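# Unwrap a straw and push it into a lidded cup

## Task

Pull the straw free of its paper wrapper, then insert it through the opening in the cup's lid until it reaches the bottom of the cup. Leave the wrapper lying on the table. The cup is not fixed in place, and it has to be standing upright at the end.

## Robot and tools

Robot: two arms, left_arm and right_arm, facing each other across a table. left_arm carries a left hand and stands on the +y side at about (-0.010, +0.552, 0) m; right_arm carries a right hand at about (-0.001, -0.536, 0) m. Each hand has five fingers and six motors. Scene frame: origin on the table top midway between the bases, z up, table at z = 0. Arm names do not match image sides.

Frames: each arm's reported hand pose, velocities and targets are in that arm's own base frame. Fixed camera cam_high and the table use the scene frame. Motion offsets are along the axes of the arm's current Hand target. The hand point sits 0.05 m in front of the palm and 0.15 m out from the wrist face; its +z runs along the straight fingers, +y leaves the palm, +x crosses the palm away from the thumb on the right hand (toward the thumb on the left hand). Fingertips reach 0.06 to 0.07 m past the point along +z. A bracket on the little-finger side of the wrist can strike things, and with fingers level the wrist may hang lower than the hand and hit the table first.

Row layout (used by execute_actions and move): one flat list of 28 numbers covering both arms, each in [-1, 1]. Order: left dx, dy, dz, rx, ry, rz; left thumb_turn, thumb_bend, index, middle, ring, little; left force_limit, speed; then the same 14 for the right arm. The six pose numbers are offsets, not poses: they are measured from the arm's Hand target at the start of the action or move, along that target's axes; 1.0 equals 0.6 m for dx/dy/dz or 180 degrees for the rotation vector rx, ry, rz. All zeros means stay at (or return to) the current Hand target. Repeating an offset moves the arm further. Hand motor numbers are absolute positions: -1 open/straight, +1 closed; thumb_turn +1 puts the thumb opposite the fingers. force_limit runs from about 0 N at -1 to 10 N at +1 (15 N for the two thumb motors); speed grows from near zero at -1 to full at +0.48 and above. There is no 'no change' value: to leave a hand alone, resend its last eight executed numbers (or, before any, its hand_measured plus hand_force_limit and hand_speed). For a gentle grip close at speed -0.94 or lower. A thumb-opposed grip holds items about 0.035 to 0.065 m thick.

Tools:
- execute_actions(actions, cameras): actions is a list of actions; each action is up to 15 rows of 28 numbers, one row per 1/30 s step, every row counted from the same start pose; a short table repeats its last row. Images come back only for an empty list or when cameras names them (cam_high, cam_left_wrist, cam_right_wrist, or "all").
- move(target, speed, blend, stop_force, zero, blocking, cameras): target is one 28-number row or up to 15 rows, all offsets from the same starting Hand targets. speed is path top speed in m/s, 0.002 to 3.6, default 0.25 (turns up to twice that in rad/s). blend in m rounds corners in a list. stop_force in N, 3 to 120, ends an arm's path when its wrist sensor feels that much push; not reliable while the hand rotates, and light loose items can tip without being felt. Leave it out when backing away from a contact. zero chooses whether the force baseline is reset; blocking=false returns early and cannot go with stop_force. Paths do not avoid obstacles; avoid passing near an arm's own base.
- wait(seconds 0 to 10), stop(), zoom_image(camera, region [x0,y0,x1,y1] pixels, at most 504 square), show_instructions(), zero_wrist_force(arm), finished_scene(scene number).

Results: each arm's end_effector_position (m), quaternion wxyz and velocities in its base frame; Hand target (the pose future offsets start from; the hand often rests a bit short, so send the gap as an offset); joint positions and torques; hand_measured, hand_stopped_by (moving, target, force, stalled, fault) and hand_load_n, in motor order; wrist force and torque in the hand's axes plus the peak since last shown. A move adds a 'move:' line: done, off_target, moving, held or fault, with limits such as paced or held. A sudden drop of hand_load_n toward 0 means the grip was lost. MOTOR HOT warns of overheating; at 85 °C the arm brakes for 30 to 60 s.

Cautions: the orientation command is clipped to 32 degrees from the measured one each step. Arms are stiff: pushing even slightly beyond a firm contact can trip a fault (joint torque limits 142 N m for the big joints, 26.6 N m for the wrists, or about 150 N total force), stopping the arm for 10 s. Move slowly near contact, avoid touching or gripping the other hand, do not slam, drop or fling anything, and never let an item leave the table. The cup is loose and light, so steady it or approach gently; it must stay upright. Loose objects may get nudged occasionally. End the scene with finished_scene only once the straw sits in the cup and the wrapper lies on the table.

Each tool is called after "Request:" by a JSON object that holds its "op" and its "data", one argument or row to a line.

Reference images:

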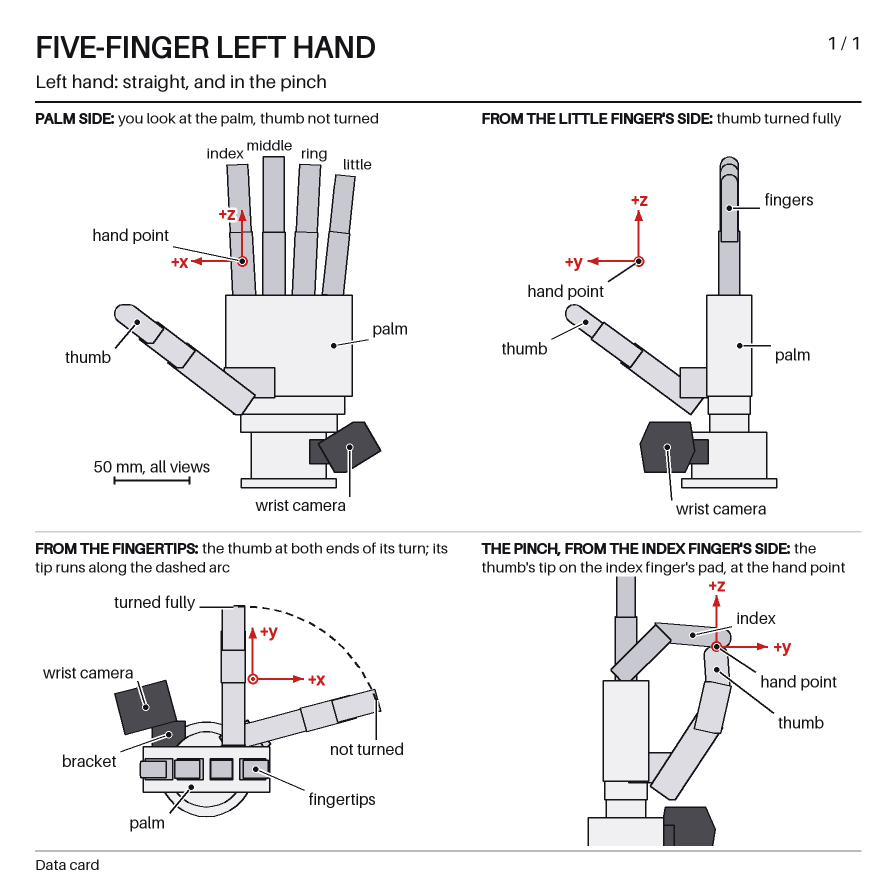

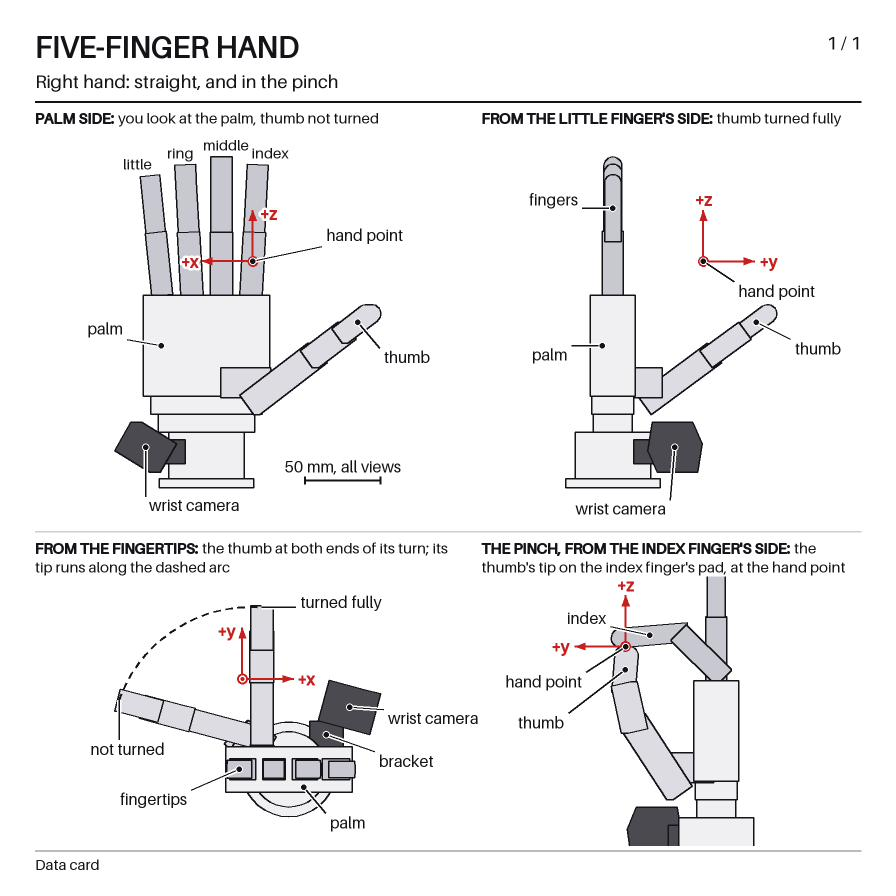

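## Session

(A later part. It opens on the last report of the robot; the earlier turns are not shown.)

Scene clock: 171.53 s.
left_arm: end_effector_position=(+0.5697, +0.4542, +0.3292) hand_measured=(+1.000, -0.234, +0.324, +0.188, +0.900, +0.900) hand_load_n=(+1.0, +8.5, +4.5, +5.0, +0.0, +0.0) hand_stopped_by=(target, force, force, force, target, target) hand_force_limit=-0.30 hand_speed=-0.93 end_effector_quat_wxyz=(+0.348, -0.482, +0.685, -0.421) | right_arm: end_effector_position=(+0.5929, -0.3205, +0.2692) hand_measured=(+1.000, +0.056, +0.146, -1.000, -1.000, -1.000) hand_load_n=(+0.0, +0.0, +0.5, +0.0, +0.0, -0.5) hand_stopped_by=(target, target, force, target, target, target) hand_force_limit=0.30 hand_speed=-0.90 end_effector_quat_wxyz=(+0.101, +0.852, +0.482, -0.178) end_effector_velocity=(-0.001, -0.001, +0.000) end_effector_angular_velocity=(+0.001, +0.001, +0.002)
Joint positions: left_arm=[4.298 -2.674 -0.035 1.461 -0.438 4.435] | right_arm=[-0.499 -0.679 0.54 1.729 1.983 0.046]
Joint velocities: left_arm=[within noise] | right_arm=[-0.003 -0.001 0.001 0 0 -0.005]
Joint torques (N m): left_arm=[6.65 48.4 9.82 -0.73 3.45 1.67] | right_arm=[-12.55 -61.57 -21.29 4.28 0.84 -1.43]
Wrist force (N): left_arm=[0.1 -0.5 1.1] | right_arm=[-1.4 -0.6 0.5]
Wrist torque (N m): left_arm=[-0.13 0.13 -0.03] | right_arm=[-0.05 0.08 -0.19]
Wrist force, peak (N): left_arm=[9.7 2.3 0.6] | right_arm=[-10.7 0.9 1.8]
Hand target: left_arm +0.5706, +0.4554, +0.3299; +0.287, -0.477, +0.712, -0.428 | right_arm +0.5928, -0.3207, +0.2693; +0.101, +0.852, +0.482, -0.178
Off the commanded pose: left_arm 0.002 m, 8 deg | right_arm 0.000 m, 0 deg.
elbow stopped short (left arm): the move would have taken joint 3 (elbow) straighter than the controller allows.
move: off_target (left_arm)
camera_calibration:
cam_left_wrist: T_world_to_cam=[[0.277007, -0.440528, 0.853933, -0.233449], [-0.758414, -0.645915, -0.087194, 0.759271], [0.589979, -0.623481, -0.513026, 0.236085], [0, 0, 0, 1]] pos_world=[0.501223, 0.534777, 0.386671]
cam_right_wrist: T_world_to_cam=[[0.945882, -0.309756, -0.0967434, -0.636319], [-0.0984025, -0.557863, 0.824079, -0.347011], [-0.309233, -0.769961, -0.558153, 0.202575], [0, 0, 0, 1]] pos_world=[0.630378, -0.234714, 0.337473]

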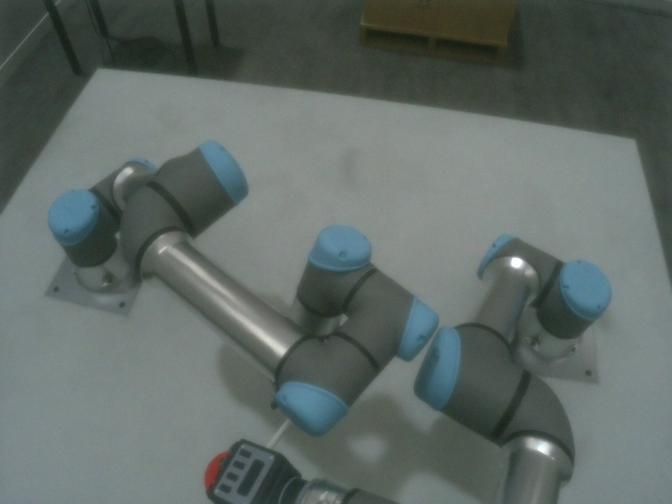

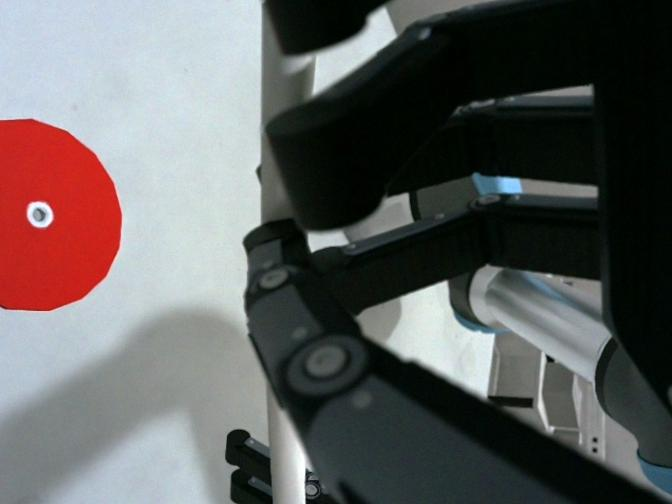

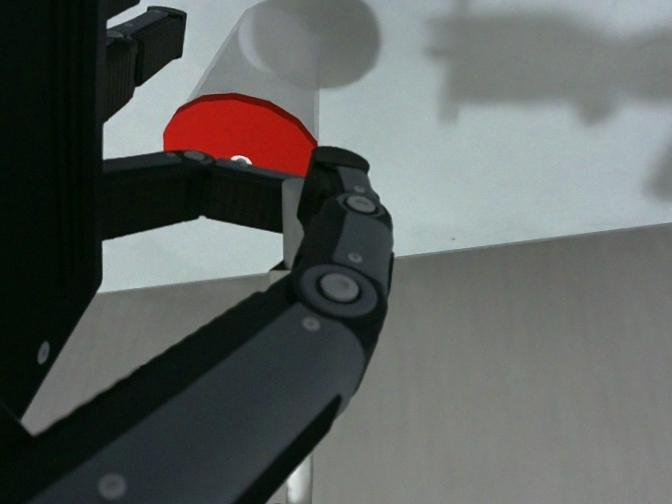

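Request:
{"op": "move", "data": {
  "target": [0,0,0,0,0,0,1,0.15,0.75,0.75,0.9,0.9,0.6,-0.85,0,0,0,0,0,0,1,-0.08,0.0,-1,-1,-1,0.3,-0.4]
}}

Request:
{"op": "move", "data": {
  "target": [0,0,0,0,0,0,1,0.15,0.75,0.75,0.9,0.9,0.6,-0.85,-0.022,-0.008,0,0,0,0,1,-0.08,0.0,-1,-1,-1,0.3,-0.4],
  "speed": 0.04,
  "cameras": ["cam_left_wrist","cam_right_wrist"]
}}

Scene clock: 172.60 s.
left_arm: end_effector_position=(+0.5697, +0.4542, +0.3292) hand_measured=(+1.000, -0.214, +0.350, +0.198, +0.900, +0.900) hand_load_n=(-2.0, +11.5, +8.0, +11.5, +0.0, +0.0) hand_stopped_by=(target, force, force, force, target, target) hand_force_limit=0.60 hand_speed=-0.85 end_effector_quat_wxyz=(+0.348, -0.482, +0.685, -0.421) | right_arm: end_effector_position=(+0.5928, -0.3207, +0.2694) hand_measured=(+1.000, -0.080, +0.000, -1.000, -1.000, -1.000) hand_load_n=(+0.0, +0.0, +0.5, +0.0, +0.0, +0.0) hand_stopped_by=(target, target, target, target, target, target) hand_force_limit=0.30 hand_speed=-0.40 end_effector_quat_wxyz=(+0.101, +0.852, +0.482, -0.178)
Joint positions: left_arm=[4.298 -2.674 -0.035 1.461 -0.438 4.435] | right_arm=[-0.499 -0.68 0.54 1.729 1.983 0.046]
Joint torques (N m): left_arm=[6.42 49.24 12.66 -0.68 3.08 1.2] | right_arm=[-11.09 -68.49 -11.6 2.58 3.05 -1.59]
Wrist force (N): left_arm=[-0.2 -0.1 1.1] | right_arm=[-1.2 -0.6 0.3]
Wrist torque (N m): left_arm=[-0.09 0.10 0.02] | right_arm=[-0.05 0.07 -0.19]
Wrist force, peak (N): left_arm=[-0.2 -0.6 1.3] | right_arm=[-1.4 -0.5 0.6]
Hand target: left_arm +0.5706, +0.4554, +0.3299; +0.287, -0.477, +0.712, -0.428 | right_arm +0.5928, -0.3207, +0.2693; +0.101, +0.852, +0.482, -0.178
Off the commanded pose: left_arm 0.002 m, 8 deg | right_arm 0.000 m, 0 deg.
elbow stopped short (left arm): the move would have taken joint 3 (elbow) straighter than the controller allows.
move: off_target (left_arm)

Scene clock: 173.33 s.
left_arm: end_effector_position=(+0.5697, +0.4542, +0.3292) hand_measured=(+1.000, -0.214, +0.350, +0.198, +0.900, +0.900) hand_load_n=(-2.0, +11.5, +8.5, +11.5, +0.0, +0.0) hand_stopped_by=(target, force, force, force, target, target) hand_force_limit=0.60 hand_speed=-0.85 end_effector_quat_wxyz=(+0.348, -0.482, +0.685, -0.421) | right_arm: end_effector_position=(+0.5823, -0.3287, +0.2748) hand_measured=(+1.000, -0.080, +0.000, -1.000, -1.000, -1.000) hand_load_n=(+0.0, +0.0, +0.0, +0.0, +0.0, +0.0) hand_stopped_by=(target, target, target, target, target, target) hand_force_limit=0.30 hand_speed=-0.40 end_effector_quat_wxyz=(+0.101, +0.852, +0.482, -0.178) end_effector_velocity=(+0.001, +0.000, -0.001) end_effector_angular_velocity=(-0.001, -0.002, -0.003)
Joint positions: left_arm=[4.298 -2.674 -0.035 1.461 -0.438 4.435] | right_arm=[-0.519 -0.71 0.58 1.711 1.983 0.025]
Joint velocities: left_arm=[within noise] | right_arm=[0.001 0.004 -0.004 0 0 0.005]
Joint torques (N m): left_arm=[6.18 50.65 14.61 -2.08 2.13 0.31] | right_arm=[9.92 -39.34 -21.89 3.92 3.28 1.51]
Wrist force (N): left_arm=[0.0 -0.2 1.1] | right_arm=[-1.3 -0.8 0.2]
Wrist torque (N m): left_arm=[-0.10 0.08 0.02] | right_arm=[-0.07 0.08 -0.11]
Wrist force, peak (N): left_arm=[-0.4 -0.2 1.5] | right_arm=[-1.5 -0.9 0.0]
Hand target: left_arm +0.5706, +0.4554, +0.3299; +0.287, -0.477, +0.712, -0.428 | right_arm +0.5824, -0.3286, +0.2746; +0.101, +0.852, +0.482, -0.178
Off the commanded pose: left_arm 0.002 m, 8 deg | right_arm 0.000 m, 0 deg.
elbow stopped short (left arm): the move would have taken joint 3 (elbow) straighter than the controller allows.
move: off_target (left_arm)
camera_calibration:
cam_left_wrist: T_world_to_cam=[[0.276967, -0.440611, 0.853904, -0.233374], [-0.7584, -0.645917, -0.0873002, 0.759306], [0.590016, -0.623421, -0.513057, 0.236046], [0, 0, 0, 1]] pos_world=[0.501223, 0.534777, 0.386671]
cam_right_wrist: T_world_to_cam=[[0.94587, -0.309938, -0.0962739, -0.628488], [-0.0988266, -0.557614, 0.824197, -0.356963], [-0.309134, -0.770068, -0.55806, 0.19599], [0, 0, 0, 1]] pos_world=[0.619777, -0.242914, 0.343075]
Images, in order (width x height): cam_left_wrist 672x504, cam_right_wrist 672x504.

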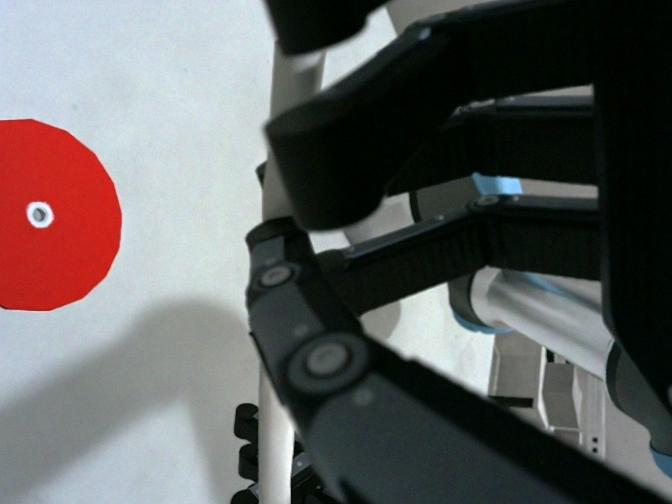

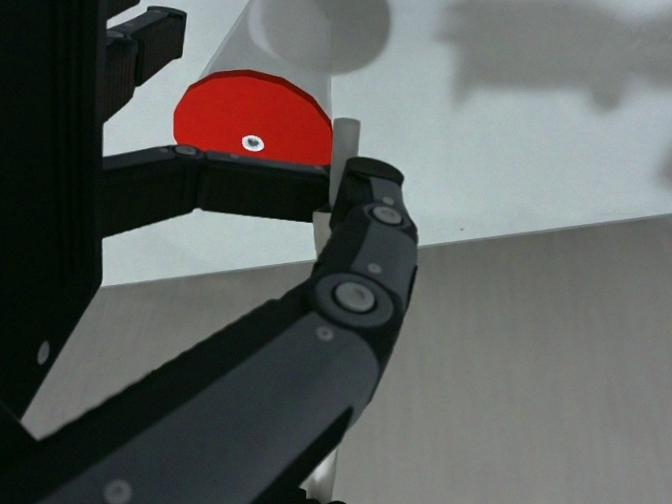

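Request:
{"op": "move", "data": {
  "target": [
    [0,0,0,0,0,0,1,0.15,0.75,0.75,0.9,0.9,0.6,-0.85,0.007,-0.003,0,0,0,0,1,-0.08,0.0,-1,-1,-1,0.3,-0.4],
    [0,0,0,0,0,0,1,0.15,0.75,0.75,0.9,0.9,0.6,-0.85,0.007,-0.003,0,0,0,0,1,0.09,0.6,-1,-1,-1,0.7,-0.85]
  ],
  "speed": 0.04,
  "cameras": ["cam_right_wrist"]
}}

Request:
{"op": "move", "data": {
  "target": [0,0,0,0,0,0,1,0.15,0.75,0.75,0.9,0.9,0.6,-0.85,0.05,0,0,0,0,0,1,0.09,0.6,-1,-1,-1,0.7,-0.85],
  "speed": 0.02,
  "cameras": ["cam_left_wrist","cam_right_wrist"]
}}

Scene clock: 175.30 s.
left_arm: end_effector_position=(+0.5697, +0.4542, +0.3292) hand_measured=(+1.000, -0.214, +0.350, +0.198, +0.900, +0.900) hand_load_n=(-2.5, +11.0, +8.0, +12.5, +0.0, +0.0) hand_stopped_by=(target, force, force, force, target, target) hand_force_limit=0.60 hand_speed=-0.85 end_effector_quat_wxyz=(+0.348, -0.482, +0.685, -0.421) | right_arm: end_effector_position=(+0.5829, -0.3244, +0.2730) hand_measured=(+1.000, +0.090, +0.136, -1.000, -1.000, -1.000) hand_load_n=(+0.0, +0.0, +2.0, +0.0, +0.0, +0.0) hand_stopped_by=(target, target, force, target, target, target) hand_force_limit=0.70 hand_speed=-0.85 end_effector_quat_wxyz=(+0.101, +0.852, +0.482, -0.178)
Joint positions: left_arm=[4.298 -2.674 -0.035 1.461 -0.438 4.435] | right_arm=[-0.512 -0.715 0.593 1.705 1.983 0.032]
Joint torques (N m): left_arm=[5.92 54.71 18.44 -4.01 0.26 -0.21] | right_arm=[-8.4 -39.82 -21.99 4.38 -1.13 -1.29]
Wrist force (N): left_arm=[0.0 -0.8 0.7] | right_arm=[-1.0 -1.0 0.8]
Wrist torque (N m): left_arm=[-0.14 0.11 0.00] | right_arm=[-0.07 0.10 -0.20]
Wrist force, peak (N): left_arm=[-0.2 -1.6 0.5] | right_arm=[-1.6 -1.1 1.6]
Hand target: left_arm +0.5706, +0.4554, +0.3299; +0.287, -0.477, +0.712, -0.428 | right_arm +0.5829, -0.3244, +0.2730; +0.101, +0.852, +0.482, -0.178
Off the commanded pose: left_arm 0.002 m, 8 deg | right_arm 0.000 m, 0 deg.
elbow stopped short (left arm): the move would have taken joint 3 (elbow) straighter than the controller allows.
move: off_target (left_arm)
camera_calibration:
cam_right_wrist: T_world_to_cam=[[0.945872, -0.309832, -0.0965943, -0.627668], [-0.098517, -0.557705, 0.824172, -0.353236], [-0.309226, -0.770045, -0.558042, 0.198507], [0, 0, 0, 1]] pos_world=[0.620278, -0.238614, 0.341273]
Images, in order (width x height): cam_right_wrist 672x504.

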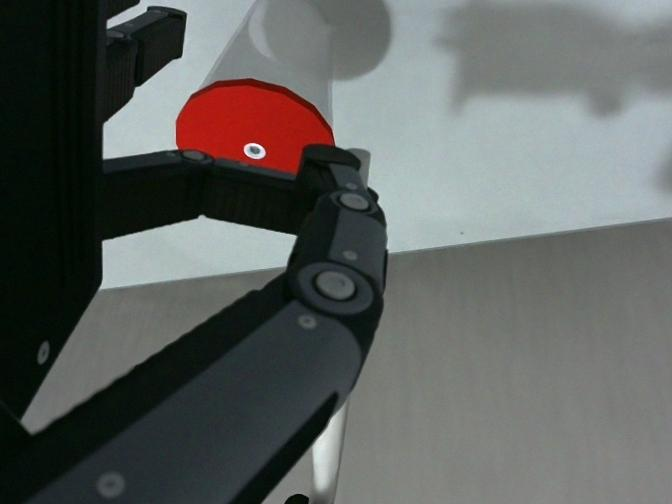

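Scene clock: 177.07 s.
left_arm: end_effector_position=(+0.5697, +0.4542, +0.3292) hand_measured=(+1.000, -0.214, +0.350, +0.198, +0.900, +0.900) hand_load_n=(-2.0, +11.5, +8.0, +11.5, +0.0, +0.0) hand_stopped_by=(target, force, force, force, target, target) hand_force_limit=0.60 hand_speed=-0.85 end_effector_quat_wxyz=(+0.348, -0.482, +0.685, -0.421) | right_arm: end_effector_position=(+0.5971, -0.3007, +0.2608) hand_measured=(+1.000, +0.090, +0.136, -1.000, -1.000, -1.000) hand_load_n=(+0.0, +0.0, +0.0, +0.0, +0.0, +0.0) hand_stopped_by=(target, target, force, target, target, target) hand_force_limit=0.70 hand_speed=-0.85 end_effector_quat_wxyz=(+0.101, +0.852, +0.482, -0.178)
Joint positions: left_arm=[4.298 -2.674 -0.035 1.461 -0.438 4.435] | right_arm=[-0.467 -0.69 0.585 1.709 1.982 0.081]
Joint torques (N m): left_arm=[5.54 57.07 20.64 -3.83 -1.14 0.19] | right_arm=[-8.19 -56.5 -17.54 4.1 -1.29 -1.33]
Wrist force (N): left_arm=[-0.1 -0.4 1.1] | right_arm=[-1.0 -0.6 0.3]
Wrist torque (N m): left_arm=[-0.14 0.10 0.03] | right_arm=[-0.04 0.02 -0.17]
Wrist force, peak (N): left_arm=[0.0 -0.5 1.3] | right_arm=[-2.1 -0.6 0.9]
Hand target: left_arm +0.5706, +0.4554, +0.3299; +0.287, -0.477, +0.712, -0.428 | right_arm +0.5970, -0.3008, +0.2609; +0.101, +0.852, +0.482, -0.178
Off the commanded pose: left_arm 0.002 m, 8 deg | right_arm 0.000 m, 0 deg.
elbow stopped short (left arm): the move would have taken joint 3 (elbow) straighter than the controller allows.
move: off_target (left_arm)
camera_calibration:
cam_left_wrist: T_world_to_cam=[[0.277007, -0.440528, 0.853933, -0.233449], [-0.758414, -0.645915, -0.087194, 0.759271], [0.589979, -0.623481, -0.513026, 0.236085], [0, 0, 0, 1]] pos_world=[0.501223, 0.534777, 0.386671]
cam_right_wrist: T_world_to_cam=[[0.945875, -0.309786, -0.0967152, -0.634982], [-0.0984152, -0.557787, 0.824129, -0.328622], [-0.30925, -0.770005, -0.558084, 0.214409], [0, 0, 0, 1]] pos_world=[0.634578, -0.214914, 0.329073]
Images, in order (width x height): cam_left_wrist 672x504, cam_right_wrist 672x504.

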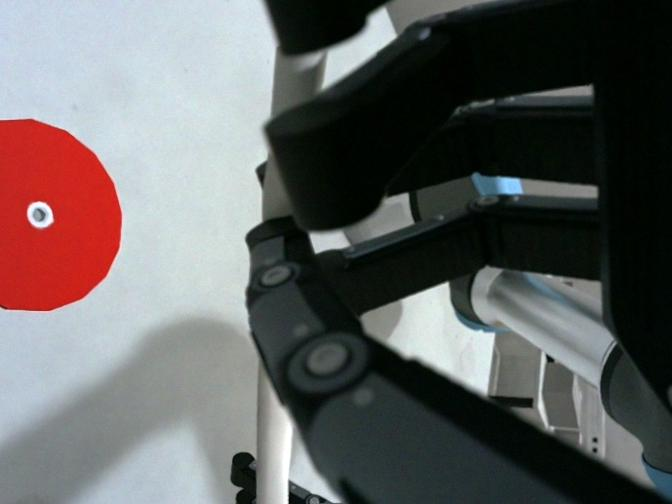

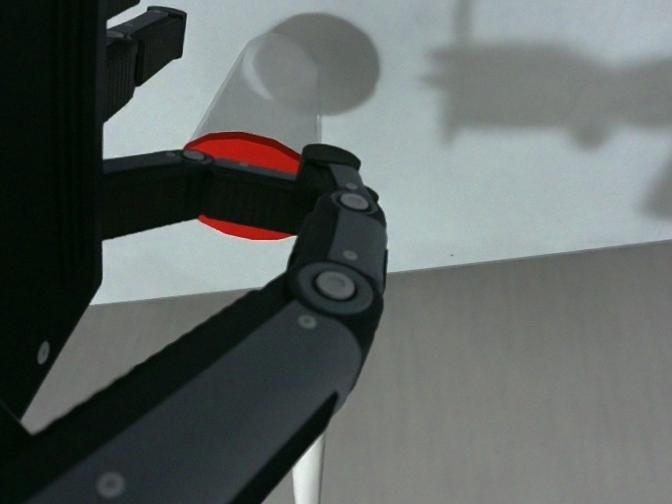

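Request:
{"op": "move", "data": {
  "target": [
    [0,0,0,0,0,0,1,0.15,0.75,0.75,0.9,0.9,0.6,-0.85,0,0,0,0,0,0,1,-1,-0.6,-1,-1,-1,0.3,-0.4],
    [0,0,0,0,0,0,1,0.15,0.75,0.75,0.9,0.9,0.6,-0.85,-0.05,0,0,0,0,0,1,-1,-0.6,-1,-1,-1,0.3,-0.4]
  ],
  "speed": 0.05,
  "cameras": ["cam_right_wrist"]
}}

Scene clock: 185.80 s.
left_arm: end_effector_position=(+0.5697, +0.4542, +0.3292) hand_measured=(+1.000, -0.214, +0.350, +0.198, +0.900, +0.900) hand_load_n=(-2.0, +11.0, +8.5, +11.5, +0.0, +0.0) hand_stopped_by=(target, force, force, force, target, target) hand_force_limit=0.60 hand_speed=-0.85 end_effector_quat_wxyz=(+0.348, -0.482, +0.685, -0.421) | right_arm: end_effector_position=(+0.5827, -0.3245, +0.2732) hand_measured=(+1.000, -1.000, -0.600, -1.000, -1.000, -1.000) hand_load_n=(+0.0, +0.0, +0.5, +0.0, +0.0, +0.0) hand_stopped_by=(target, target, target, target, target, target) hand_force_limit=0.30 hand_speed=-0.40 end_effector_quat_wxyz=(+0.101, +0.852, +0.482, -0.178) end_effector_velocity=(+0.001, +0.002, -0.001) end_effector_angular_velocity=(+0.000, +0.000, -0.002)
Joint positions: left_arm=[4.298 -2.674 -0.035 1.461 -0.438 4.435] | right_arm=[-0.513 -0.715 0.593 1.705 1.983 0.032]
Joint velocities: left_arm=[within noise] | right_arm=[0.005 0.002 0 0.001 0 0.007]
Joint torques (N m): left_arm=[4.24 65.21 21.01 -3.56 -1.41 1.57] | right_arm=[11.46 -41.58 -11.96 0.09 2.82 1.6]
Wrist force (N): left_arm=[-0.2 -0.1 1.4] | right_arm=[-1.0 -0.7 0.0]
Wrist torque (N m): left_arm=[-0.10 0.13 0.01] | right_arm=[-0.05 0.04 -0.11]
Wrist force, peak (N): left_arm=[-0.5 -0.7 1.6] | right_arm=[-1.8 -0.7 0.2]
Hand target: left_arm +0.5706, +0.4554, +0.3299; +0.287, -0.477, +0.712, -0.428 | right_arm +0.5829, -0.3244, +0.2730; +0.101, +0.852, +0.482, -0.178
Off the commanded pose: left_arm 0.002 m, 8 deg | right_arm 0.000 m, 0 deg.
elbow stopped short (left arm): the move would have taken joint 3 (elbow) straighter than the controller allows.
move: off_target (left_arm)
camera_calibration:
cam_right_wrist: T_world_to_cam=[[0.94585, -0.309959, -0.0964047, -0.627667], [-0.0987343, -0.557635, 0.824193, -0.353323], [-0.309225, -0.770045, -0.558043, 0.198511], [0, 0, 0, 1]] pos_world=[0.620177, -0.238714, 0.341474]
Images, in order (width x height): cam_right_wrist 672x504.

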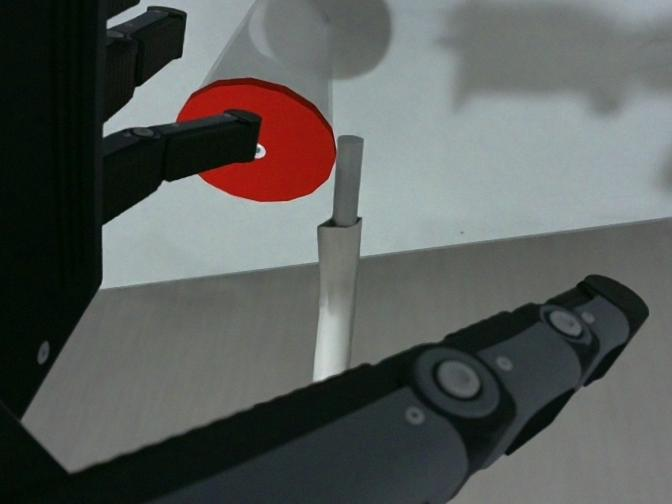

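Request:
{"op": "move", "data": {
  "target": [
    [0,0,0,0,0,0,1,0.15,0.75,0.75,0.9,0.9,0.6,-0.85,0.003,0.01,-0.005,0,0,0,1,-1,-0.6,-1,-1,-1,0.3,-0.4],
    [0,0,0,0,0,0,1,0.15,0.75,0.75,0.9,0.9,0.6,-0.85,0.003,0.01,-0.005,0,0,0,1,-0.08,0.05,-1,-1,-1,0.3,0]
  ],
  "speed": 0.04,
  "cameras": ["cam_right_wrist"]
}}

Request:
{"op": "zoom_image", "data": {
  "camera": "cam_right_wrist",
  "region": [180, 80, 480, 380]
}}

Scene clock: 187.87 s.
left_arm: end_effector_position=(+0.5697, +0.4542, +0.3292) hand_measured=(+1.000, -0.214, +0.350, +0.198, +0.900, +0.900) hand_load_n=(-2.5, +11.0, +8.0, +12.0, +0.0, +0.0) hand_stopped_by=(target, force, force, force, target, target) hand_force_limit=0.60 hand_speed=-0.85 end_effector_quat_wxyz=(+0.348, -0.482, +0.685, -0.421) | right_arm: end_effector_position=(+0.5895, -0.3250, +0.2750) hand_measured=(+1.000, -0.080, +0.050, -1.000, -1.000, -1.000) hand_load_n=(+0.0, +0.0, +0.5, +0.0, +0.0, +0.0) hand_stopped_by=(target, target, target, target, target, target) hand_force_limit=0.30 hand_speed=0.00 end_effector_quat_wxyz=(+0.101, +0.852, +0.482, -0.178)
Joint positions: left_arm=[4.298 -2.674 -0.035 1.461 -0.438 4.435] | right_arm=[-0.508 -0.684 0.533 1.737 1.983 0.037]
Joint torques (N m): left_arm=[3.33 67.25 20.51 -3.58 -1.26 1.55] | right_arm=[-8.22 -68.65 -11.06 0.5 -1 -1.2]
Wrist force (N): left_arm=[-0.2 -0.2 1.0] | right_arm=[-1.1 -0.8 0.7]
Wrist torque (N m): left_arm=[-0.09 0.15 -0.02] | right_arm=[-0.05 0.06 -0.18]
Wrist force, peak (N): left_arm=[-0.3 -0.3 1.5] | right_arm=[-1.2 -1.0 0.6]
Hand target: left_arm +0.5706, +0.4554, +0.3299; +0.287, -0.477, +0.712, -0.428 | right_arm +0.5895, -0.3250, +0.2750; +0.101, +0.852, +0.482, -0.178
Off the commanded pose: left_arm 0.002 m, 8 deg | right_arm 0.000 m, 0 deg.
elbow stopped short (left arm): the move would have taken joint 3 (elbow) straighter than the controller allows.
move: off_target (left_arm)
camera_calibration:
cam_right_wrist: T_world_to_cam=[[0.945863, -0.309855, -0.0966115, -0.633898], [-0.098534, -0.557748, 0.824141, -0.354558], [-0.309249, -0.770004, -0.558084, 0.201241], [0, 0, 0, 1]] pos_world=[0.626878, -0.239214, 0.343273]
Images, in order (width x height): cam_right_wrist 672x504.

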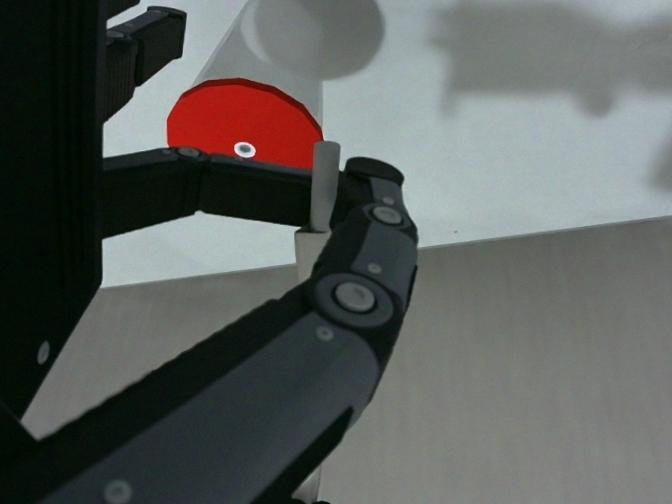

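Scaled by 1.680 from the camera's 672x504 image, which has a finer 960x720 frame.

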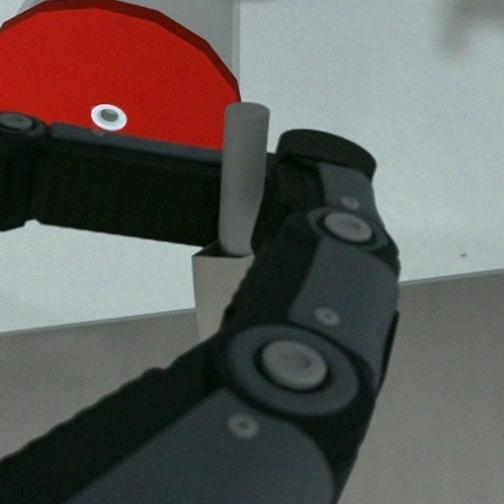

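Request:
{"op": "move", "data": {
  "target": [0,0,0,0,0,0,1,0.15,0.75,0.75,0.9,0.9,0.6,-0.85,0,0,0,0,0,0,1,0.06,0.6,-1,-1,-1,0.7,-0.88]
}}

Request:
{"op": "move", "data": {
  "target": [0,0,0,0,0,0,1,0.15,0.75,0.75,0.9,0.9,0.6,-0.85,0.05,0,0,0,0,0,1,0.06,0.6,-1,-1,-1,0.7,-0.88],
  "speed": 0.02,
  "cameras": ["cam_left_wrist","cam_right_wrist"]
}}

Scene clock: 189.13 s.
left_arm: end_effector_position=(+0.5697, +0.4542, +0.3292) hand_measured=(+1.000, -0.214, +0.350, +0.198, +0.900, +0.900) hand_load_n=(-2.0, +11.0, +8.5, +12.0, +0.0, +0.0) hand_stopped_by=(target, force, force, force, target, target) hand_force_limit=0.60 hand_speed=-0.85 end_effector_quat_wxyz=(+0.348, -0.482, +0.685, -0.421) | right_arm: end_effector_position=(+0.5895, -0.3250, +0.2750) hand_measured=(+1.000, +0.052, +0.156, -1.000, -1.000, -1.000) hand_load_n=(+2.5, +11.0, +16.5, +0.0, +0.0, +0.0) hand_stopped_by=(target, target, force, target, target, target) hand_force_limit=0.70 hand_speed=-0.88 end_effector_quat_wxyz=(+0.101, +0.852, +0.482, -0.178)
Joint positions: left_arm=[4.298 -2.674 -0.035 1.461 -0.438 4.435] | right_arm=[-0.508 -0.684 0.533 1.737 1.983 0.037]
Joint torques (N m): left_arm=[3.48 67.42 19.96 -3.2 -1.28 1.56] | right_arm=[-8.56 -68.87 -11.06 0.9 -0.23 -1.19]
Wrist force (N): left_arm=[3.3 -1.2 -0.4] | right_arm=[-4.0 -1.0 2.5]
Wrist torque (N m): left_arm=[-0.18 0.05 -0.06] | right_arm=[-0.04 0.27 -0.13]
Wrist force, peak (N): left_arm=[3.5 -1.0 -0.7] | right_arm=[-4.1 -0.7 2.5]
Hand target: left_arm +0.5706, +0.4554, +0.3299; +0.287, -0.477, +0.712, -0.428 | right_arm +0.5895, -0.3250, +0.2750; +0.101, +0.852, +0.482, -0.178
Off the commanded pose: left_arm 0.002 m, 8 deg | right_arm 0.000 m, 0 deg.
elbow stopped short (left arm): the move would have taken joint 3 (elbow) straighter than the controller allows.
move: off_target (left_arm)

Scene clock: 190.90 s.
left_arm: end_effector_position=(+0.5697, +0.4542, +0.3292) hand_measured=(+1.000, -0.214, +0.350, +0.198, +0.900, +0.900) hand_load_n=(-2.5, +11.0, +8.5, +11.5, +0.0, +0.0) hand_stopped_by=(target, force, force, force, target, target) hand_force_limit=0.60 hand_speed=-0.85 end_effector_quat_wxyz=(+0.348, -0.482, +0.685, -0.421) | right_arm: end_effector_position=(+0.6037, -0.3013, +0.2628) hand_measured=(+1.000, +0.054, +0.158, -1.000, -1.000, -1.000) hand_load_n=(+0.0, +0.0, +0.0, +0.0, +0.0, +0.0) hand_stopped_by=(target, target, force, target, target, target) hand_force_limit=0.70 hand_speed=-0.88 end_effector_quat_wxyz=(+0.101, +0.852, +0.482, -0.178)
Joint positions: left_arm=[4.298 -2.674 -0.035 1.461 -0.438 4.435] | right_arm=[-0.464 -0.66 0.523 1.741 1.982 0.085]
Joint torques (N m): left_arm=[3.27 66.88 19.22 0.31 -0.64 1.33] | right_arm=[-8.04 -58.34 -17.83 3.99 -1.42 -1.22]
Wrist force (N): left_arm=[-0.4 -0.1 1.3] | right_arm=[-1.3 -0.6 0.1]
Wrist torque (N m): left_arm=[-0.11 0.14 0.01] | right_arm=[-0.02 0.09 -0.20]
Wrist force, peak (N): left_arm=[6.4 0.2 -0.2] | right_arm=[-7.2 -0.2 2.3]
Hand target: left_arm +0.5706, +0.4554, +0.3299; +0.287, -0.477, +0.712, -0.428 | right_arm +0.6036, -0.3015, +0.2629; +0.101, +0.852, +0.482, -0.178
Off the commanded pose: left_arm 0.002 m, 8 deg | right_arm 0.000 m, 0 deg.
elbow stopped short (left arm): the move would have taken joint 3 (elbow) straighter than the controller allows.
move: off_target (left_arm)
camera_calibration:
cam_left_wrist: T_world_to_cam=[[0.277033, -0.440556, 0.853911, -0.233439], [-0.758376, -0.645954, -0.0872271, 0.759286], [0.590016, -0.623421, -0.513058, 0.236046], [0, 0, 0, 1]] pos_world=[0.501223, 0.534777, 0.386672]
cam_right_wrist: T_world_to_cam=[[0.945866, -0.309838, -0.0966369, -0.641248], [-0.0985049, -0.557758, 0.824138, -0.329895], [-0.309249, -0.770004, -0.558084, 0.217104], [0, 0, 0, 1]] pos_world=[0.641178, -0.215514, 0.331073]
Images, in order (width x height): cam_left_wrist 672x504, cam_right_wrist 672x504.

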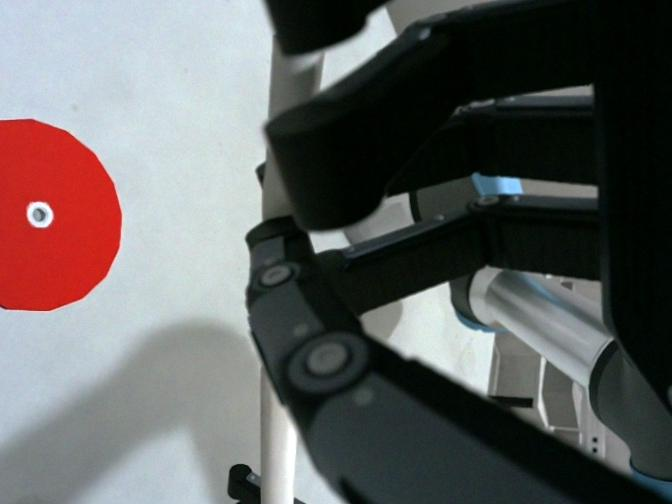

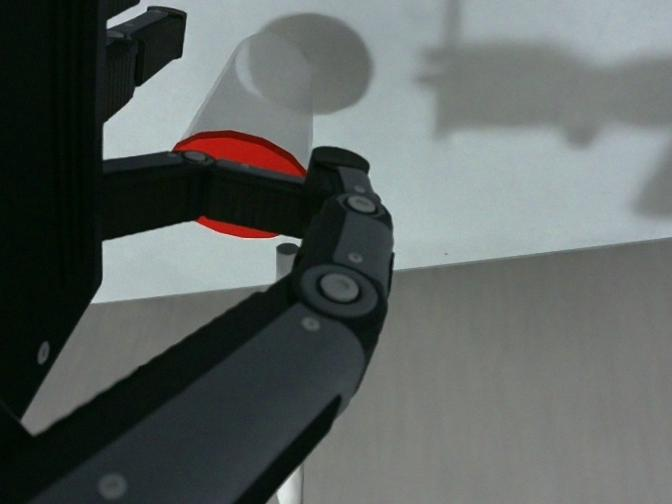

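Request:
{"op": "move", "data": {
  "target": [
    [0,0,0,0,0,0,1,0.15,0.75,0.75,0.9,0.9,0.6,-0.85,0,0,-0.0,0,0,0,1,-1,-1,-1,-1,-1,0.3,0],
    [0,0,0,0,0,0,1,0.15,0.75,0.75,0.9,0.9,0.6,-0.85,0,-0.1167,0,0,0,0,1,-1,-1,-1,-1,-1,0.3,0],
    [0.2103,-0.007,0.013,0,0,0,1,0.15,0.75,0.75,0.9,0.9,0.6,-0.85,0.186,-0.1727,-0.0815,0,0,0,1,-1,-1,-1,-1,-1,0.3,0]
  ],
  "speed": 0.15,
  "cameras": ["all"]
}}

Scene clock: 194.90 s.
left_arm: end_effector_position=(+0.5308, +0.3354, +0.3300) hand_measured=(+1.000, -0.214, +0.350, +0.198, +0.900, +0.900) hand_load_n=(-3.0, +11.0, +8.5, +11.5, +0.0, +0.0) hand_stopped_by=(target, force, force, force, target, target) hand_force_limit=0.60 hand_speed=-0.85 end_effector_quat_wxyz=(+0.287, -0.477, +0.712, -0.428) | right_arm: end_effector_position=(+0.5776, -0.1437, +0.2629) hand_measured=(+1.000, -1.000, -1.000, -1.000, -1.000, -1.000) hand_load_n=(+0.0, +0.0, -0.5, +0.0, +0.0, +0.0) hand_stopped_by=(target, target, target, target, target, target) hand_force_limit=0.30 hand_speed=0.00 end_effector_quat_wxyz=(+0.101, +0.852, +0.482, -0.178)
Joint positions: left_arm=[4.254 -2.23 -0.875 1.659 -0.492 4.57] | right_arm=[-0.231 -0.839 0.87 1.673 1.963 0.337]
Joint torques (N m): left_arm=[6.15 54.88 10.43 -4.66 3.69 0.01] | right_arm=[7.47 -64.14 -15.41 1.15 3.42 1.53]
Wrist force (N): left_arm=[0.3 -0.4 0.8] | right_arm=[-1.0 -0.8 0.0]
Wrist torque (N m): left_arm=[-0.14 0.07 0.14] | right_arm=[-0.04 0.04 -0.10]
Wrist force, peak (N): left_arm=[1.9 -0.5 1.3] | right_arm=[-2.5 -0.2 0.7]
Hand target: left_arm +0.5307, +0.3353, +0.3300; +0.287, -0.477, +0.712, -0.428 | right_arm +0.5776, -0.1436, +0.2630; +0.101, +0.852, +0.482, -0.178
Off the commanded pose: left_arm 0.000 m, 0 deg | right_arm 0.000 m, 0 deg.
elbow stopped short (left arm): the move would have taken joint 3 (elbow) straighter than the controller allows.
move: done
camera_calibration:
cam_left_wrist: T_world_to_cam=[[0.315429, -0.431872, 0.84498, -0.295974], [-0.817656, -0.575601, 0.0110374, 0.628435], [0.481605, -0.694385, -0.534684, 0.27375], [0, 0, 0, 1]] pos_world=[0.475363, 0.423993, 0.389526]
cam_right_wrist: T_world_to_cam=[[0.945855, -0.309806, -0.096846, -0.567653], [-0.098323, -0.557808, 0.824125, -0.244674], [-0.309341, -0.769981, -0.558066, 0.330437], [0, 0, 0, 1]] pos_world=[0.615078, -0.0579136, 0.331072]

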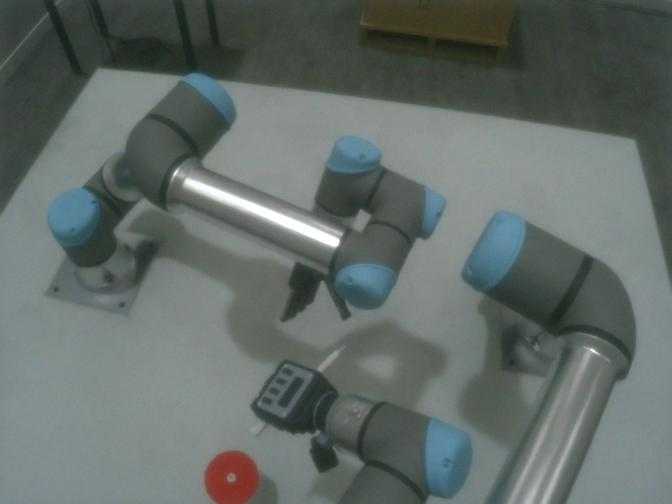

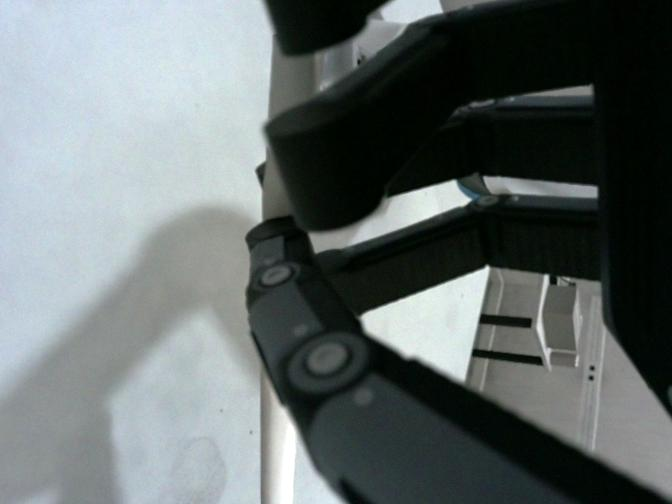

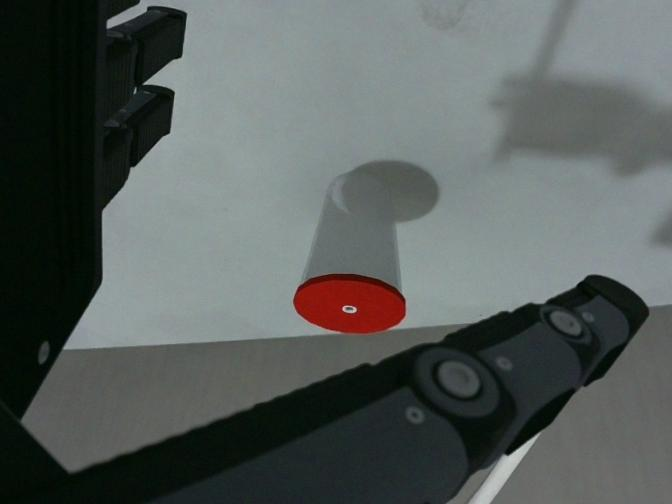

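Request:
{"op": "zoom_image", "data": {
  "camera": "cam_high",
  "region": [220, 310, 400, 450]
}}

Scaled by 2.800 from the camera's 672x504 image, which has a finer 960x720 frame.

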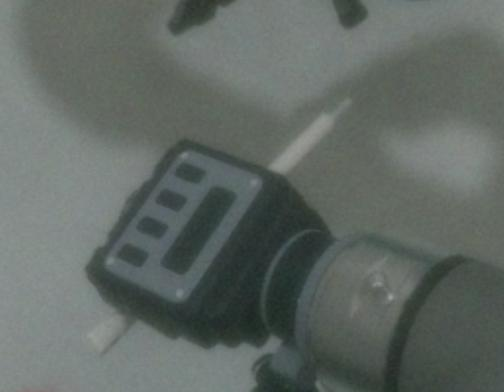

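Request:
{"op": "move", "data": {
  "target": [0,0,0,0,0,0,1,0.15,0.75,0.75,0.9,0.9,0.6,-0.85,-0.055,0.045,0,0,0,0,1,-1,-1,-1,-1,-1,0.3,0],
  "speed": 0.15,
  "cameras": ["cam_right_wrist"]
}}

Scene clock: 200.53 s.
left_arm: end_effector_position=(+0.5307, +0.3353, +0.3300) hand_measured=(+1.000, -0.214, +0.350, +0.198, +0.900, +0.900) hand_load_n=(-2.5, +11.5, +8.5, +11.5, +0.0, +0.0) hand_stopped_by=(target, force, force, force, target, target) hand_force_limit=0.60 hand_speed=-0.85 end_effector_quat_wxyz=(+0.287, -0.477, +0.712, -0.428) | right_arm: end_effector_position=(+0.5852, -0.1835, +0.2761) hand_measured=(+1.000, -1.000, -1.000, -1.000, -1.000, -1.000) hand_load_n=(+0.0, +0.0, +0.0, +0.0, +0.0, +0.0) hand_stopped_by=(target, target, target, target, target, target) hand_force_limit=0.30 hand_speed=0.00 end_effector_quat_wxyz=(+0.101, +0.852, +0.482, -0.179)
Joint positions: left_arm=[4.254 -2.23 -0.875 1.659 -0.492 4.57] | right_arm=[-0.294 -0.808 0.776 1.71 1.97 0.269]
Joint torques (N m): left_arm=[8.31 61.5 9.78 -4.52 3.74 1.19] | right_arm=[4.6 -65.61 -20.96 -0.12 -1.71 -0.01]
Wrist force (N): left_arm=[0.4 -0.4 1.0] | right_arm=[-1.1 -0.6 -0.1]
Wrist torque (N m): left_arm=[-0.15 0.05 0.15] | right_arm=[-0.02 0.07 -0.20]
Wrist force, peak (N): left_arm=[0.6 -0.3 1.4] | right_arm=[-2.0 0.1 0.0]
Hand target: left_arm +0.5307, +0.3353, +0.3300; +0.287, -0.477, +0.712, -0.428 | right_arm +0.5852, -0.1835, +0.2762; +0.101, +0.852, +0.482, -0.178
Off the commanded pose: left_arm 0.000 m, 0 deg | right_arm 0.000 m, 0 deg.
move: done
camera_calibration:
cam_right_wrist: T_world_to_cam=[[0.945789, -0.309982, -0.0969227, -0.585834], [-0.0983306, -0.557717, 0.824186, -0.277095], [-0.309539, -0.769976, -0.557963, 0.309652], [0, 0, 0, 1]] pos_world=[0.622678, -0.0977141, 0.344372]
Images, in order (width x height): cam_right_wrist 672x504.

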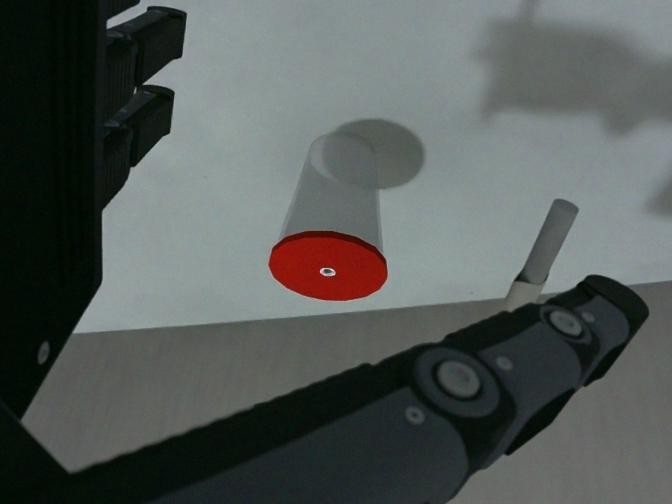

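Request:
{"op": "move", "data": {
  "target": [
    [0,0,0,0,0,0,1,0.15,0.75,0.75,0.9,0.9,0.6,-0.85,0,0.102,0.001,0,0,0,1,-1,-1,-1,-1,-1,0.3,0],
    [0,0,0,0,0,0,1,0.15,0.75,0.75,0.9,0.9,0.6,-0.85,0,0.102,0.001,0,0,0,1,-0.08,0.03,-1,-1,-1,0.3,0]
  ],
  "speed": 0.08,
  "cameras": ["cam_right_wrist"]
}}

Request:
{"op": "zoom_image", "data": {
  "camera": "cam_right_wrist",
  "region": [180, 80, 480, 380]
}}

Scene clock: 201.77 s.
left_arm: end_effector_position=(+0.5307, +0.3353, +0.3300) hand_measured=(+1.000, -0.214, +0.350, +0.198, +0.900, +0.900) hand_load_n=(-2.5, +11.0, +8.5, +11.5, +0.0, +0.0) hand_stopped_by=(target, force, force, force, target, target) hand_force_limit=0.60 hand_speed=-0.85 end_effector_quat_wxyz=(+0.287, -0.477, +0.712, -0.428) | right_arm: end_effector_position=(+0.6188, -0.2041, +0.2756) hand_measured=(+1.000, -1.000, -1.000, -1.000, -1.000, -1.000) hand_load_n=(+0.0, +0.0, +0.0, +0.0, +0.0, +0.0) hand_stopped_by=(target, target, target, target, target, target) hand_force_limit=0.30 hand_speed=0.00 end_effector_quat_wxyz=(+0.101, +0.852, +0.482, -0.178)
Joint positions: left_arm=[4.254 -2.23 -0.875 1.659 -0.492 4.57] | right_arm=[-0.31 -0.67 0.526 1.813 1.972 0.251]
Joint torques (N m): left_arm=[7.53 61.92 9.94 -4.46 3.72 1.22] | right_arm=[3.25 -69.32 -10.84 0.17 2.52 -0.45]
Wrist force (N): left_arm=[0.2 -0.5 1.2] | right_arm=[-1.4 -0.5 0.0]
Wrist torque (N m): left_arm=[-0.18 0.09 0.14] | right_arm=[0.00 0.11 -0.11]
Wrist force, peak (N): left_arm=[0.3 -0.3 1.4] | right_arm=[-1.0 2.7 1.4]
Hand target: left_arm +0.5307, +0.3353, +0.3300; +0.287, -0.477, +0.712, -0.428 | right_arm +0.6188, -0.2040, +0.2757; +0.102, +0.852, +0.482, -0.178 (not the last commanded pose)
Off the commanded pose: left_arm 0.000 m, 0 deg | right_arm 0.022 m, 0 deg.
move: held (right_arm; a check stopped the path); path passed 0 of 2 targets; target 2's new numbers were not sent; limits=held
pose unreachable (right arm): on one or more control steps of this call, first in action 0 (counted from 0), this arm could not follow its commanded pose, so it was not sent that pose on those steps. It may still have moved: this result reports where it is.
cause: moving toward the commanded pose would bring a part of the arm too close to another arm (a part of this arm just beyond joint 4 (wrist 1) and a part of the left arm just beyond its joint 2 (shoulder lift), at the place that arm is still heading or pushing toward).
camera_calibration:
cam_right_wrist: T_world_to_cam=[[0.946237, -0.30911, -0.0953226, -0.624567], [-0.0990229, -0.557339, 0.824359, -0.284396], [-0.307945, -0.7706, -0.557984, 0.302822], [0, 0, 0, 1]] pos_world=[0.656079, -0.118211, 0.343878]
Images, in order (width x height): cam_right_wrist 672x504.

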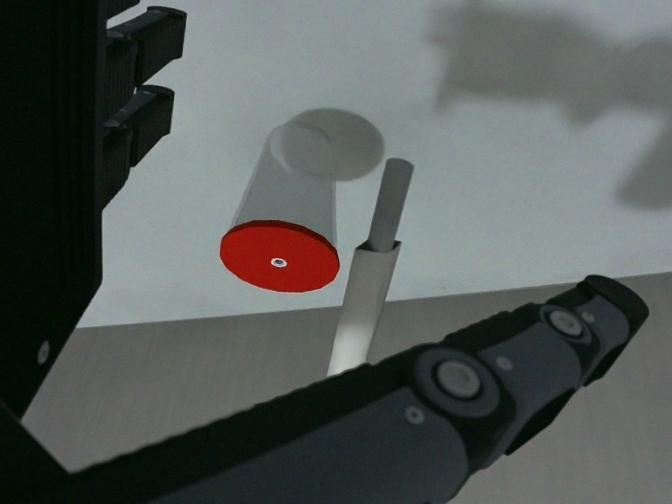

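Scaled by 1.680 from the camera's 672x504 image, which has a finer 960x720 frame.

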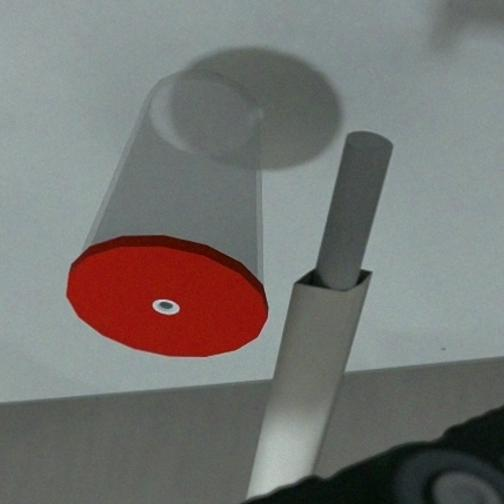

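Request:
{"op": "move", "data": {
  "target": [-0.0318,-0.0361,0.068,0,0,0,1,0.15,0.75,0.75,0.9,0.9,0.6,-0.85,0.0245,0.118,-0.014,0,0,0,1,-1,-1,-1,-1,-1,0.3,0],
  "speed": 0.06,
  "cameras": ["cam_right_wrist"]
}}

Scene clock: 202.53 s.
left_arm: end_effector_position=(+0.5310, +0.3353, +0.3302) hand_measured=(+1.000, -0.214, +0.350, +0.198, +0.900, +0.900) hand_load_n=(-2.0, +11.0, +8.5, +11.5, +0.0, +0.0) hand_stopped_by=(target, force, force, force, target, target) hand_force_limit=0.60 hand_speed=-0.85 end_effector_quat_wxyz=(+0.287, -0.477, +0.712, -0.428) | right_arm: end_effector_position=(+0.6193, -0.2042, +0.2758) hand_measured=(+1.000, -1.000, -1.000, -1.000, -1.000, -1.000) hand_load_n=(+0.0, +0.0, +0.0, +0.0, +0.0, +0.0) hand_stopped_by=(target, target, target, target, target, target) hand_force_limit=0.30 hand_speed=0.00 end_effector_quat_wxyz=(+0.102, +0.852, +0.482, -0.178)
Joint positions: left_arm=[4.254 -2.23 -0.873 1.659 -0.492 4.569] | right_arm=[-0.31 -0.668 0.522 1.815 1.972 0.251]
Joint torques (N m): left_arm=[0.48 51.37 9.01 -2.94 3.31 0.85] | right_arm=[7.64 -66.56 -9.14 0.12 1.61 0.04]
Wrist force (N): left_arm=[0.3 0.0 0.8] | right_arm=[-1.3 -0.4 0.1]
Wrist torque (N m): left_arm=[-0.08 0.06 0.14] | right_arm=[0.00 0.10 -0.10]
Wrist force, peak (N): left_arm=[0.7 -0.2 1.4] | right_arm=[-1.6 -0.8 -0.5]
Hand target: left_arm +0.5310, +0.3353, +0.3302; +0.287, -0.477, +0.712, -0.428 (not the last commanded pose) | right_arm +0.6193, -0.2042, +0.2759; +0.102, +0.852, +0.482, -0.178 (not the last commanded pose)
Off the commanded pose: left_arm 0.050 m, 0 deg | right_arm 0.072 m, 0 deg.
move: held (left_arm, right_arm; a check stopped the path); limits=held
pose unreachable (left arm): on one or more control steps of this call, first in action 0 (counted from 0), this arm could not follow its commanded pose, so it was not sent that pose on those steps. It may still have moved: this result reports where it is.
cause: moving toward the commanded pose would bring a part of the arm too close to another arm (a part of this arm just beyond joint 2 (shoulder lift) and a part of the right arm just beyond its joint 4 (wrist 1), along the way the arms are being sent, or toward where that arm still pushes).
pose unreachable (right arm): on one or more control steps of this call, first in action 0 (counted from 0), this arm could not follow its commanded pose, so it was not sent that pose on those steps. It may still have moved: this result reports where it is.
cause: moving toward the commanded pose would bring a part of the arm too close to another arm (a part of this arm just beyond joint 4 (wrist 1) and a part of the left arm just beyond its joint 2 (shoulder lift), along the way the arms are being sent, or toward where that arm still pushes).
camera_calibration:
cam_right_wrist: T_world_to_cam=[[0.946342, -0.309043, -0.0944927, -0.625398], [-0.0996325, -0.55716, 0.824406, -0.284164], [-0.307425, -0.770756, -0.558055, 0.302677], [0, 0, 0, 1]] pos_world=[0.656579, -0.11831, 0.344081]
Images, in order (width x height): cam_right_wrist 672x504.

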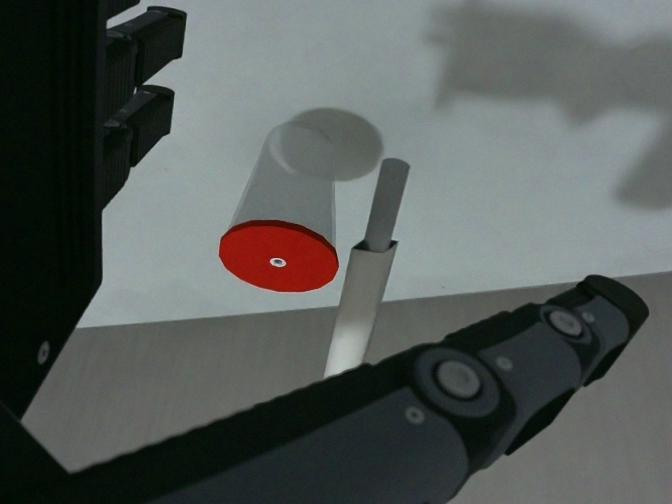

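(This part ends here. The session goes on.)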